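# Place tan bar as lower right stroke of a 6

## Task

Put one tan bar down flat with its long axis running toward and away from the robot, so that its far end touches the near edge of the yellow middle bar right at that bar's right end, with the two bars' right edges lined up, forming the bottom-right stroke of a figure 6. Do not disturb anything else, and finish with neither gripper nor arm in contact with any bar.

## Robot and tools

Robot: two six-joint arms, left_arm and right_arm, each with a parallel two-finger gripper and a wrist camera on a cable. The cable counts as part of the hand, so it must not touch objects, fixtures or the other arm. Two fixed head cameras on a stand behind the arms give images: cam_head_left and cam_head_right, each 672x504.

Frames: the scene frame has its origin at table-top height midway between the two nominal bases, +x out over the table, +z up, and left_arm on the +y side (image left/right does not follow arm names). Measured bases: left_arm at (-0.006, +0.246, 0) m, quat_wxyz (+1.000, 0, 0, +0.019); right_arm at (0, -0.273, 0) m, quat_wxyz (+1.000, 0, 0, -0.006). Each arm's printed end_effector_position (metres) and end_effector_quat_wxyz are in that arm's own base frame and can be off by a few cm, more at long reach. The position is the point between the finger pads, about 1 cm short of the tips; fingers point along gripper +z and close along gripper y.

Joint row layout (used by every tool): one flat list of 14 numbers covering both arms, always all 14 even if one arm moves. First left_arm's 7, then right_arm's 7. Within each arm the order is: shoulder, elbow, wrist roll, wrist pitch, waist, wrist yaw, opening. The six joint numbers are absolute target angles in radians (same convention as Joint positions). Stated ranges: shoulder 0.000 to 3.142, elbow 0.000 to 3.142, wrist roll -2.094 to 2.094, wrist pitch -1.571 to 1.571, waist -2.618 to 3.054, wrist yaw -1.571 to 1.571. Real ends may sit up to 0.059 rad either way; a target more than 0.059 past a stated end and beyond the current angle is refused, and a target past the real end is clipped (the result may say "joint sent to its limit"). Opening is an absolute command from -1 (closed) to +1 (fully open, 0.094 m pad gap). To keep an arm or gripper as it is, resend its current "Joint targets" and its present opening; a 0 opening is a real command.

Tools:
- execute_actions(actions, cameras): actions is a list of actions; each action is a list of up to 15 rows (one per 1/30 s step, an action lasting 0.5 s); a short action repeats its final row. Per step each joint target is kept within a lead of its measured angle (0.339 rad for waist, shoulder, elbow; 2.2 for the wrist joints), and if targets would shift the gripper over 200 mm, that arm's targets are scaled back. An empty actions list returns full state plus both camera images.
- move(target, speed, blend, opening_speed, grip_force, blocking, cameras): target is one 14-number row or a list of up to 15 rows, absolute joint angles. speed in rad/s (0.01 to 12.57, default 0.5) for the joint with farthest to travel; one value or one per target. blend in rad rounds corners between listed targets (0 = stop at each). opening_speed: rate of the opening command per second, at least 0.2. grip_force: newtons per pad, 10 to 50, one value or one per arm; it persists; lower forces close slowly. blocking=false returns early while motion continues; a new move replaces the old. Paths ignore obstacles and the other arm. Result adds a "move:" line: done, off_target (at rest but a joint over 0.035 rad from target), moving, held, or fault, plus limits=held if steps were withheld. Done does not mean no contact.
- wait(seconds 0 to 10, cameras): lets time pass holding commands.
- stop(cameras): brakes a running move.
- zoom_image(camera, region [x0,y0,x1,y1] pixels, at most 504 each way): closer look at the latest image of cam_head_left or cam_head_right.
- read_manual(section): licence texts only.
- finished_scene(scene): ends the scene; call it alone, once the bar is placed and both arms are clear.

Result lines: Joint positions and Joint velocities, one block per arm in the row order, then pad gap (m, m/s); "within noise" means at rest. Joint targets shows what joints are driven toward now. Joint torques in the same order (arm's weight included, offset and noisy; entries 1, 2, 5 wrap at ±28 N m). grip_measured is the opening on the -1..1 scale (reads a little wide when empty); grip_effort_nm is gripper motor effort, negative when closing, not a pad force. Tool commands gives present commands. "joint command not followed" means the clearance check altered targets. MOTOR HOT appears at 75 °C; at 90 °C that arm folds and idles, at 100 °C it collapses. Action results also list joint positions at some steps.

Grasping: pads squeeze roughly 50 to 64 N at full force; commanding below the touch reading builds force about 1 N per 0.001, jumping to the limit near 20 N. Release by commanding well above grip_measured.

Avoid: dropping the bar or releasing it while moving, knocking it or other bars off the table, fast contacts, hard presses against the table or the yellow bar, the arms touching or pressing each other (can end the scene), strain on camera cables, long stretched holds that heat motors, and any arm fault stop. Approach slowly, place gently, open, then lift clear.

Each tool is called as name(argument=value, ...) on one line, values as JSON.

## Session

execute_actions(actions=[])

zoom_image(camera="cam_head_left", region=[230, 160, 330, 235])

zoom_image(camera="cam_head_right", region=[240, 165, 340, 240])

zoom_image(camera="cam_head_left", region=[270, 170, 370, 245])

zoom_image(camera="cam_head_right", region=[270, 170, 370, 245])

Scene clock: 0.00 s.
left_arm: end_effector_position=(+0.2927, -0.1244, +0.2247) grip_measured=+1.000 grip_effort_nm=n/a end_effector_quat_wxyz=(+0.494, +0.182, +0.844, -0.101) | right_arm: end_effector_position=(+0.3154, -0.0367, +0.2905) grip_measured=+1.000 grip_effort_nm=n/a end_effector_quat_wxyz=(+0.564, +0.154, +0.810, -0.049)
Joint names: [shoulder, elbow, wrist roll, wrist pitch, waist, wrist yaw]
Joint positions: left_arm=[0.867 0.739 0.02 -0.386 -0.396 0.017 0.094] | right_arm=[0.846 0.87 0.221 -0.41 0.051 0.302 0.094]
Joint velocities: within noise
Joint torques (N m): no reading
Motor temperatures (°C): left_arm=[30 32 26 29 27 27 25] | right_arm=[30 32 27 26 27 28 27]
Heat: left arm: 32 °C; right arm: 32 °C.
Joint targets: left_arm=[0.860 0.751 0.020 -0.385 -0.396 0.017] | right_arm=[0.839 0.879 0.221 -0.410 0.051 0.305]
Tool commands: left_gripper/opening=+1.0 right_gripper/opening=+1.0

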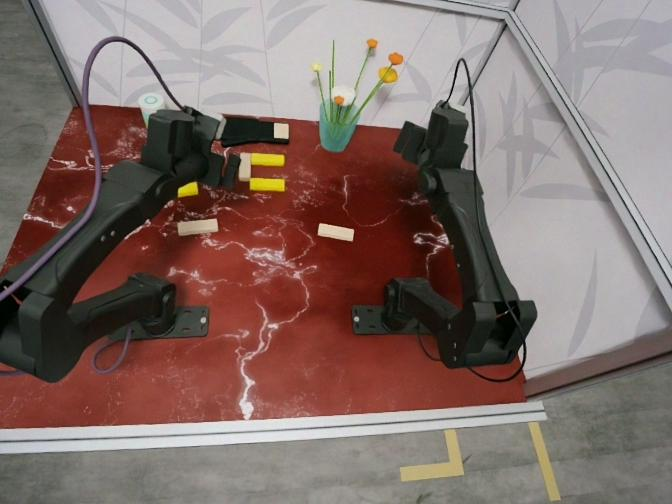

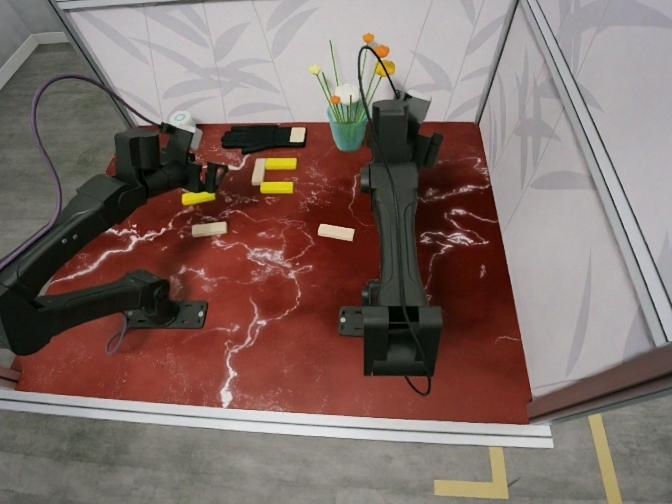

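Scaled by 5.040.

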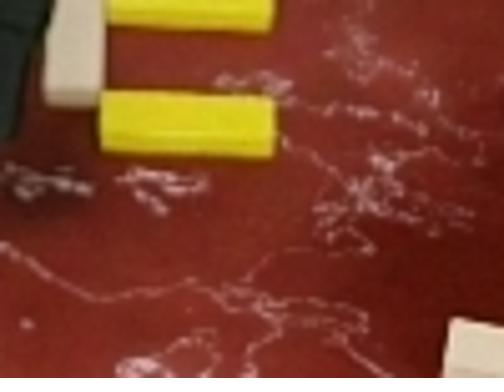

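Scaled by 5.040.

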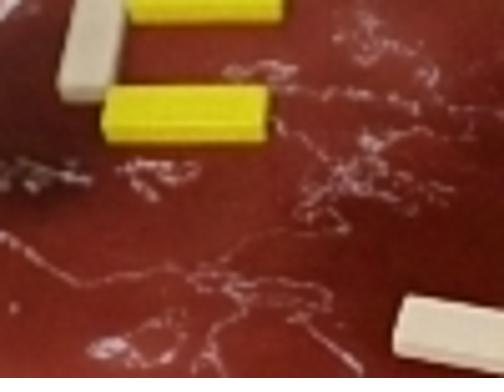

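Scaled by 5.040.

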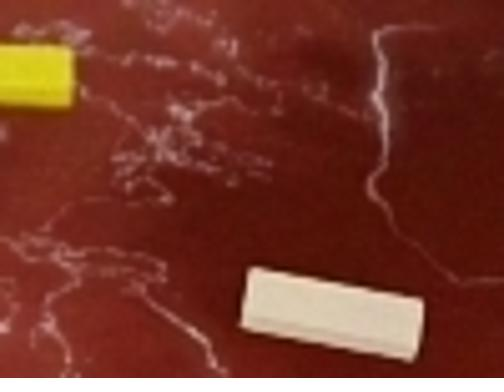

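Scaled by 5.040.

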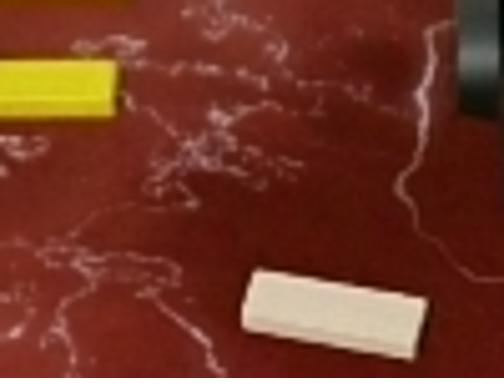

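move(target=[[0.860,0.751,0.02,-0.385,0.1,0.017,1,1.4,1.2,-0.7,-0.9,0.4,0,1],[0.860,0.751,0.02,-0.385,0.1,0.017,1,1.609,1.162,-0.876,-1.123,0.499,0,1],[0.860,0.751,0.02,-0.385,0.1,0.017,1,1.691,0.985,-0.876,-0.865,0.499,0,1],[0.860,0.751,0.02,-0.385,0.1,0.017,1,1.691,0.985,-0.876,-0.865,0.499,0,-0.9]], speed=[1.2,1.2,0.7,1], blend=[0.1,0.03,0,0], opening_speed=2, grip_force=25, cameras=["cam_head_left"])

zoom_image(camera="cam_head_left", region=[270, 170, 370, 245])

Scene clock: 9.07 s.
left_arm: end_effector_position=(+0.3168, +0.0280, +0.2247) grip_measured=+1.000 grip_effort_nm=0.00 end_effector_quat_wxyz=(+0.503, -0.028, +0.863, +0.021) | right_arm: end_effector_position=(+0.2446, +0.1307, +0.0217) grip_measured=-0.381 grip_effort_nm=-0.50 end_effector_quat_wxyz=(+0.003, -0.632, +0.775, -0.008)
Joint names: [shoulder, elbow, wrist roll, wrist pitch, waist, wrist yaw]
Joint positions: left_arm=[0.867 0.739 0.02 -0.386 0.095 0.018 0.094] | right_arm=[1.677 0.99 -0.871 -0.876 0.497 0.015 0.029]
Joint torques (N m): left_arm=[-1.84 8.05 -0.01 1.75 0.44 -0.01] | right_arm=[-5.14 5.2 -0.09 0.31 0.17 -0.13]
Heat: left arm: 33 °C; right arm: 33 °C.
Joint targets: left_arm=[0.860 0.751 0.020 -0.385 0.100 0.017] | right_arm=[1.691 0.985 -0.876 -0.865 0.499 0.000]
grip_force (N): 25, 25
move: done
Images, in order (width x height): cam_head_left 672x504.

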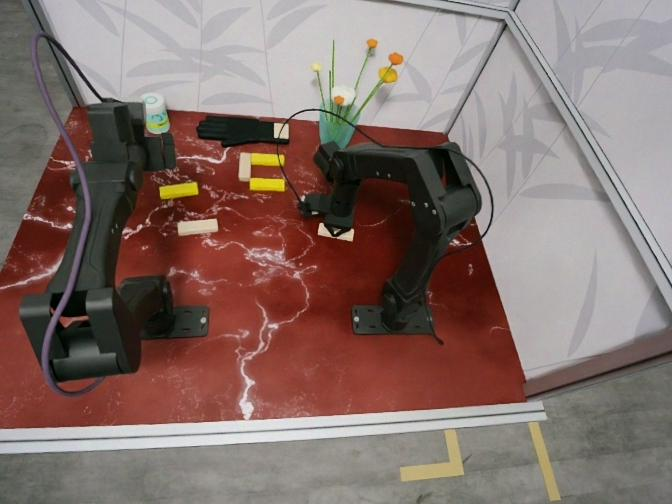

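Scaled by 5.040.

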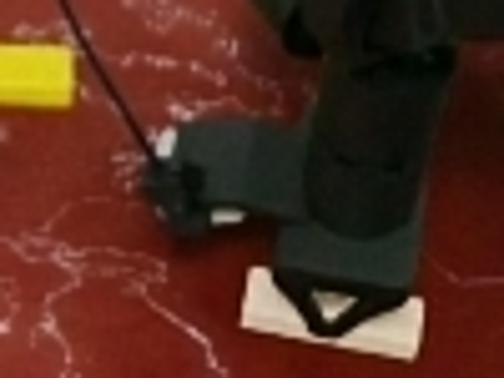

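move(target=[[0.860,0.751,0.02,-0.385,0.1,0.017,1,1.609,1.162,-0.876,-1.123,0.499,0,-0.9],[0.860,0.751,0.02,-0.385,0.1,0.017,1,2.207,1.964,0.711,-1.328,0.707,0,-0.9],[0.860,0.751,0.02,-0.385,0.1,0.017,1,2.236,1.773,0.711,-1.108,0.707,0,-0.9]], speed=[1,1.2,0.5], blend=[0.05,0.03,0], cameras=["all"])

zoom_image(camera="cam_head_left", region=[230, 160, 330, 235])

zoom_image(camera="cam_head_right", region=[240, 165, 340, 240])

Scene clock: 12.93 s.
left_arm: end_effector_position=(+0.3168, +0.0280, +0.2247) grip_measured=+1.000 grip_effort_nm=0.01 end_effector_quat_wxyz=(+0.503, -0.028, +0.863, +0.021) | right_arm: end_effector_position=(+0.3268, +0.2785, +0.0306) grip_measured=-0.383 grip_effort_nm=-0.59 end_effector_quat_wxyz=(+0.007, +0.000, +1.000, +0.003)
Joint names: [shoulder, elbow, wrist roll, wrist pitch, waist, wrist yaw]
Joint positions: left_arm=[0.867 0.739 0.02 -0.386 0.095 0.018 0.094] | right_arm=[2.213 1.778 0.705 -1.12 0.705 0.004 0.029]
Joint torques (N m): left_arm=[-1.84 8.06 -0.01 1.75 0.43 -0.01] | right_arm=[-9.91 5.68 0.07 0.29 0.06 -0.04]
Heat: left arm: 33 °C; right arm: 33 °C.
Joint targets: left_arm=[0.860 0.751 0.020 -0.385 0.100 0.017] | right_arm=[2.236 1.773 0.711 -1.108 0.707 0.000]
grip_force (N): 25, 25
move: done

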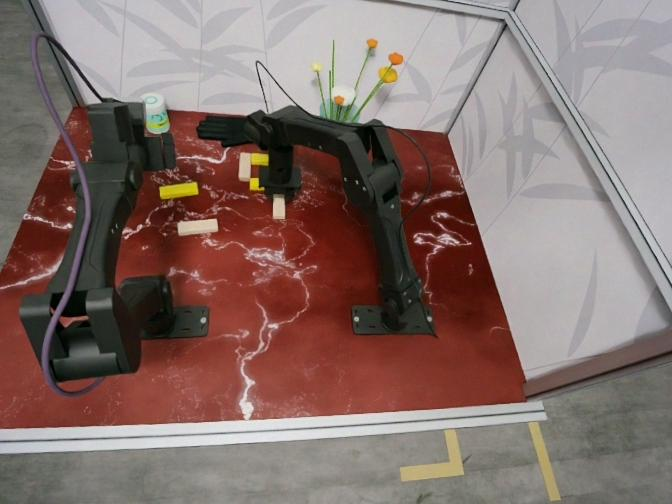

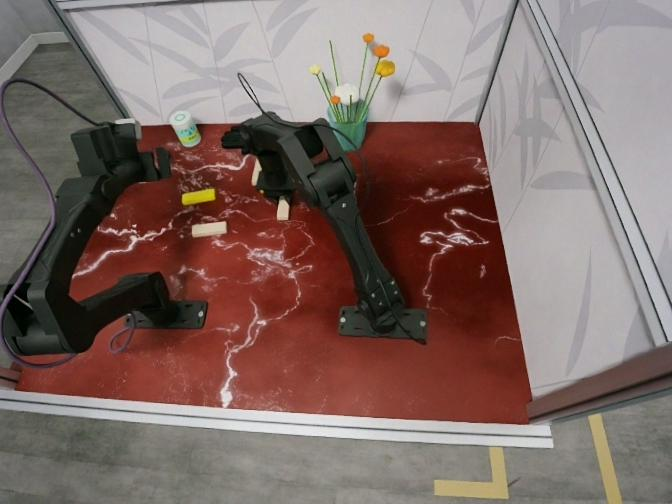

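Scaled by 5.040.

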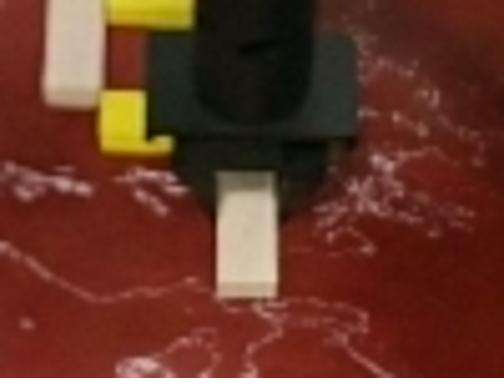

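Scaled by 5.040.

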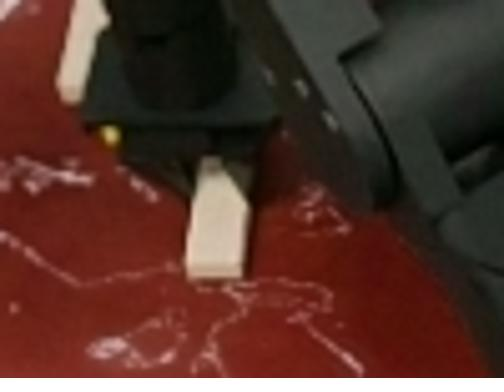

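move(target=[0.860,0.751,0.02,-0.385,0.1,0.017,1,2.271,1.778,0.702,-1.084,0.694,0,-0.9], speed=0.2, cameras=["all"])

zoom_image(camera="cam_head_left", region=[230, 160, 330, 235])

zoom_image(camera="cam_head_right", region=[240, 165, 340, 240])

Scene clock: 15.63 s.
left_arm: end_effector_position=(+0.3168, +0.0280, +0.2247) grip_measured=+1.000 grip_effort_nm=0.00 end_effector_quat_wxyz=(+0.503, -0.028, +0.863, +0.021) | right_arm: end_effector_position=(+0.3293, +0.2796, +0.0236) grip_measured=-0.383 grip_effort_nm=-0.58 end_effector_quat_wxyz=(+0.005, +0.002, +1.000, +0.006)
Joint names: [shoulder, elbow, wrist roll, wrist pitch, waist, wrist yaw]
Joint positions: left_arm=[0.867 0.739 0.02 -0.386 0.095 0.018 0.094] | right_arm=[2.231 1.778 0.705 -1.103 0.701 -0.003 0.029]
Joint torques (N m): left_arm=[-1.85 8.08 -0.01 1.75 0.43 -0.01] | right_arm=[-8.54 6 -0.05 0.38 -0.7 0.02]
Heat: left arm: 33 °C; right arm: 34 °C.
Joint targets: left_arm=[0.860 0.751 0.020 -0.385 0.100 0.017] | right_arm=[2.271 1.778 0.702 -1.084 0.694 0.000]
grip_force (N): 25, 25
move: off_target (right_arm); right_arm: the shoulder is farthest, 0.040 rad from its target

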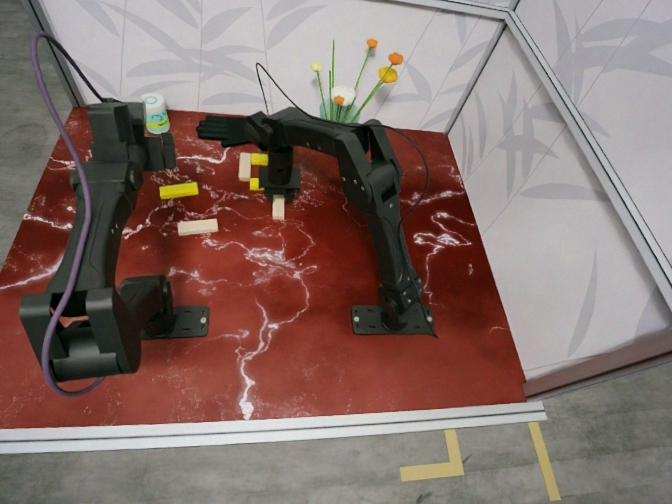

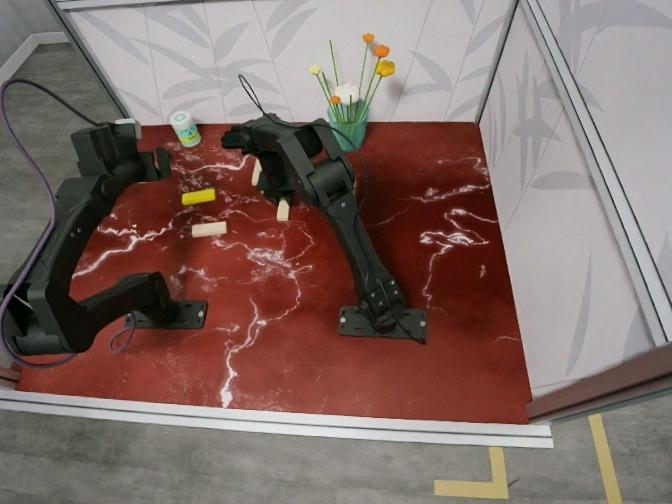

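Scaled by 5.040.

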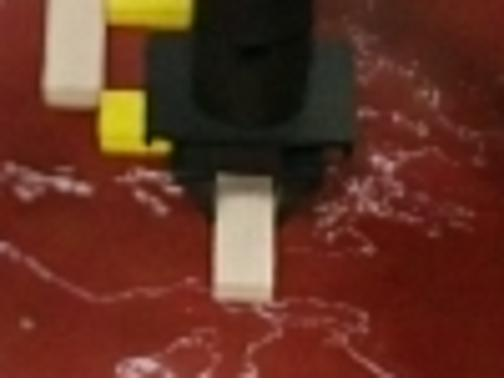

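Scaled by 5.040.

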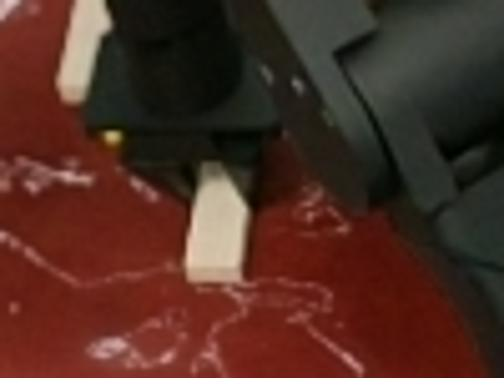

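move(target=[0.860,0.751,0.02,-0.385,0.1,0.017,1,2.274,1.813,0.695,-1.108,0.687,0,-0.9], speed=0.2, cameras=["all"])

zoom_image(camera="cam_head_left", region=[230, 160, 330, 235])

zoom_image(camera="cam_head_right", region=[240, 165, 340, 240])

Scene clock: 17.30 s.
left_arm: end_effector_position=(+0.3168, +0.0280, +0.2247) grip_measured=+1.000 grip_effort_nm=0.01 end_effector_quat_wxyz=(+0.503, -0.028, +0.863, +0.021) | right_arm: end_effector_position=(+0.3314, +0.2788, +0.0239) grip_measured=-0.383 grip_effort_nm=-0.58 end_effector_quat_wxyz=(+0.004, +0.003, +1.000, +0.007)
Joint names: [shoulder, elbow, wrist roll, wrist pitch, waist, wrist yaw]
Joint positions: left_arm=[0.867 0.739 0.02 -0.386 0.095 0.018 0.094] | right_arm=[2.235 1.787 0.7 -1.108 0.695 -0.006 0.029]
Joint torques (N m): left_arm=[-1.85 8.08 -0.01 1.75 0.44 -0.01] | right_arm=[-8.62 8.32 -0.07 0.21 -0.77 0.06]
Heat: left arm: 33 °C; right arm: 34 °C.
Joint targets: left_arm=[0.860 0.751 0.020 -0.385 0.100 0.017] | right_arm=[2.274 1.813 0.695 -1.108 0.687 0.000]
grip_force (N): 25, 25
move: off_target (right_arm); right_arm: the shoulder is farthest, 0.039 rad from its target

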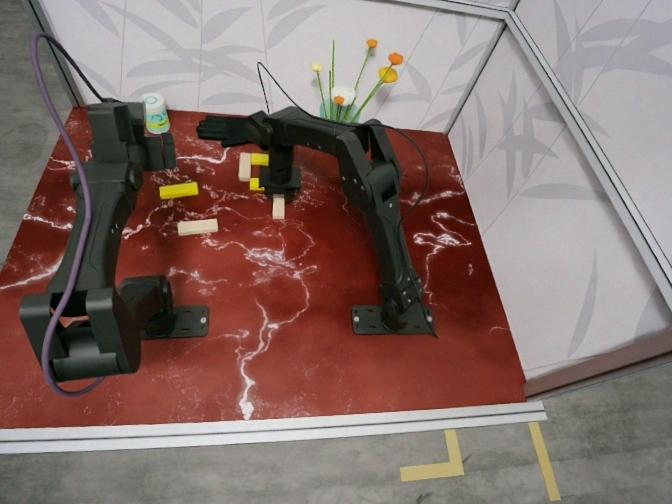

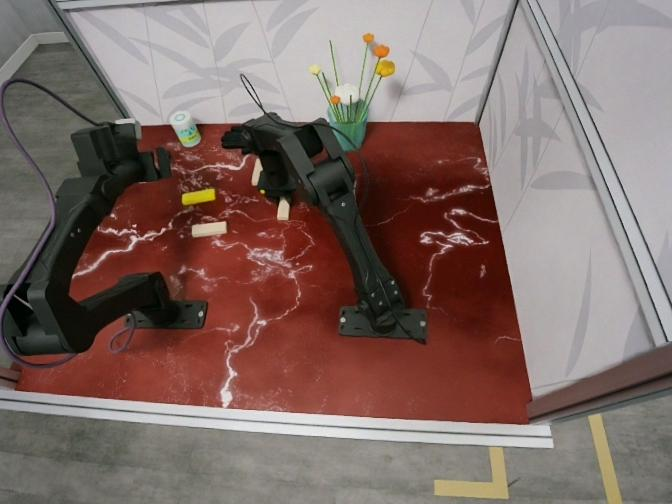

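Scaled by 5.040.

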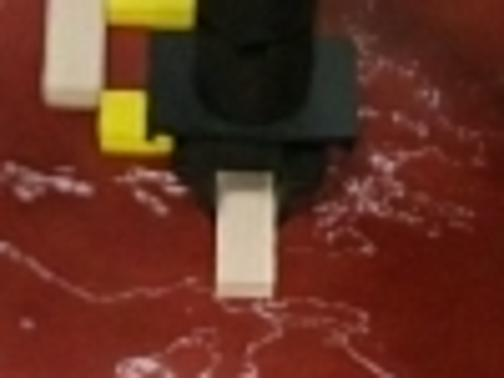

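Scaled by 5.040.

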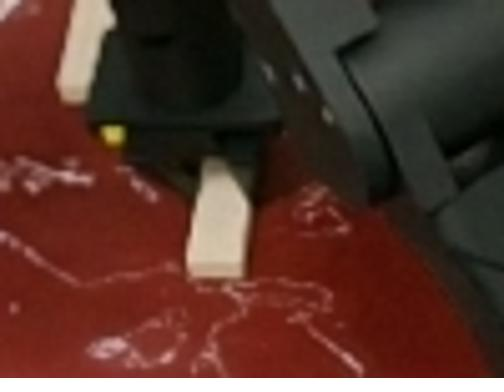

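move(target=[[0.860,0.751,0.02,-0.385,0.1,0.017,1,2.279,1.817,0.693,-1.108,0.684,0,-0.9],[0.860,0.751,0.02,-0.385,0.1,0.017,1,2.279,1.817,0.693,-1.108,0.685,0,0.2],[0.860,0.751,0.02,-0.385,0.1,0.017,1,2.2,1.985,0.693,-1.35,0.685,0,0.2],[0.860,0.751,0.02,-0.385,0.1,0.017,1,1.7,1.45,0.3,-1.25,0.3,0,-0.4]], speed=[0.2,1,0.8,1.2], opening_speed=1.5, blend=[0,0,0.05,0], cameras=["all"])

zoom_image(camera="cam_head_left", region=[230, 160, 330, 235])

zoom_image(camera="cam_head_right", region=[240, 165, 340, 240])

zoom_image(camera="cam_head_left", region=[260, 175, 300, 205])

Scene clock: 24.10 s.
left_arm: end_effector_position=(+0.3168, +0.0280, +0.2247) grip_measured=+1.000 grip_effort_nm=0.00 end_effector_quat_wxyz=(+0.503, -0.028, +0.863, +0.021) | right_arm: end_effector_position=(+0.3092, +0.0956, +0.1241) grip_measured=-0.398 grip_effort_nm=-0.10 end_effector_quat_wxyz=(+0.022, +0.004, +1.000, +0.007)
Joint names: [shoulder, elbow, wrist roll, wrist pitch, waist, wrist yaw]
Joint positions: left_arm=[0.867 0.739 0.02 -0.386 0.095 0.018 0.094] | right_arm=[1.722 1.462 0.305 -1.263 0.296 -0.001 0.028]
Joint torques (N m): left_arm=[-1.84 8.08 -0.01 1.75 0.44 -0.01] | right_arm=[-9.26 5.24 -0.06 0.4 0.25 0.01]
Heat: left arm: 34 °C; right arm: 34 °C.
Joint targets: left_arm=[0.860 0.751 0.020 -0.385 0.100 0.017] | right_arm=[1.700 1.450 0.300 -1.250 0.300 0.000]
grip_force (N): 25, 25
move: done; target 2's new numbers were sent with right_arm's shoulder 0.044 rad from that target

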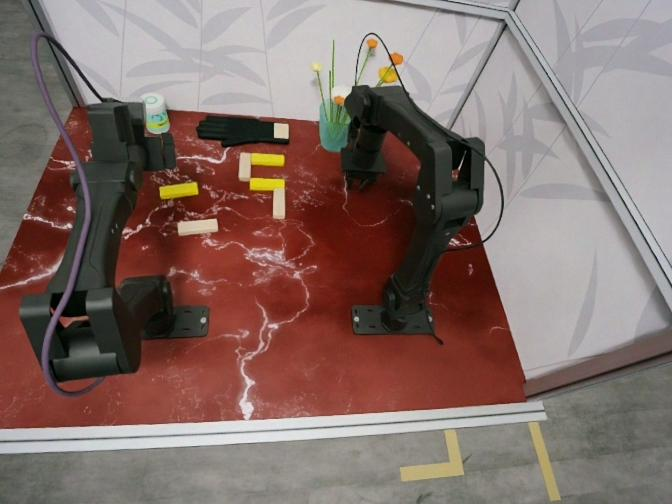

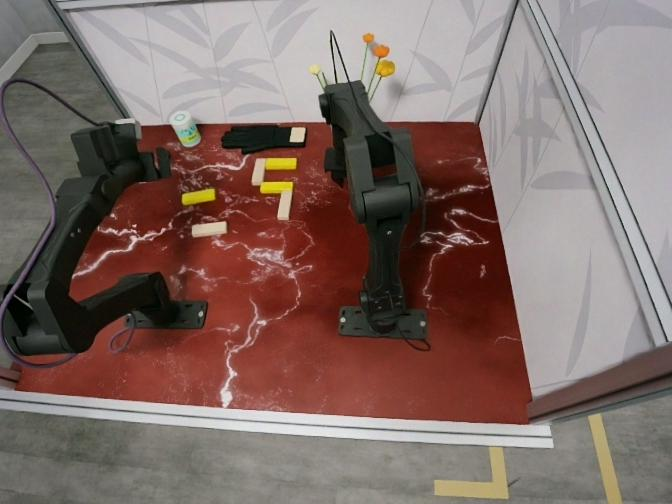

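Scaled by 5.040.

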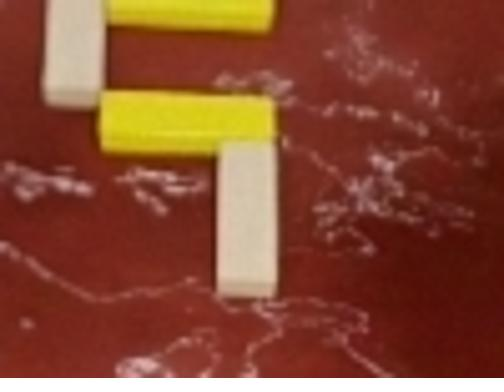

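Scaled by 5.040.

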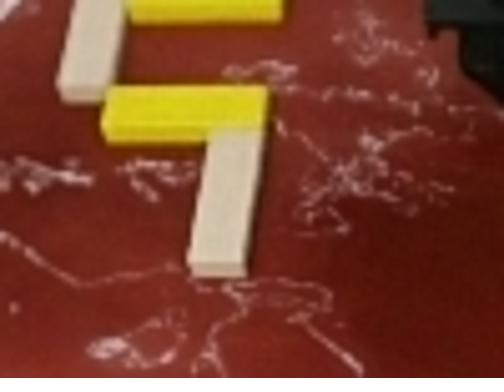

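Scaled by 12.600.

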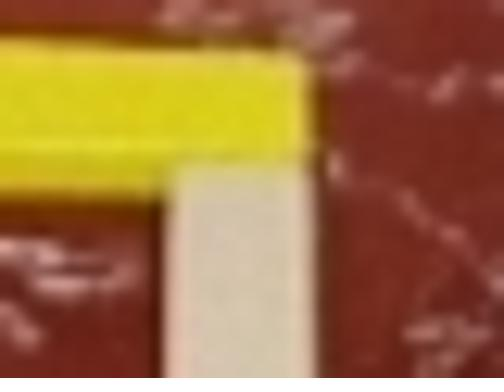

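zoom_image(camera="cam_head_right", region=[270, 178, 302, 202])

zoom_image(camera="cam_head_left", region=[268, 180, 292, 198])

Scaled by 15.750.

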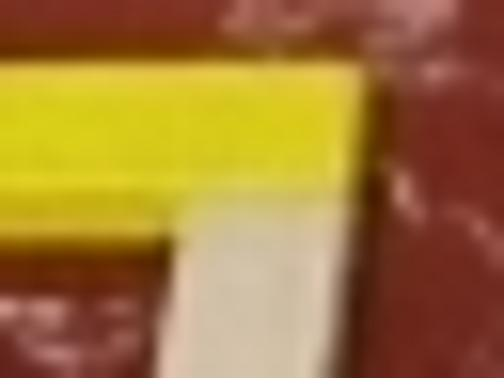

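Scaled by 21.000.

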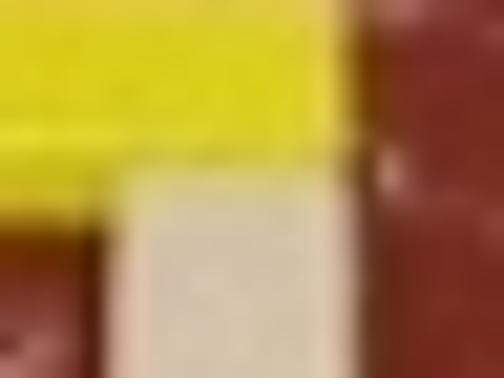

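finished_scene(scene=3)

The scene is finished: the task was done.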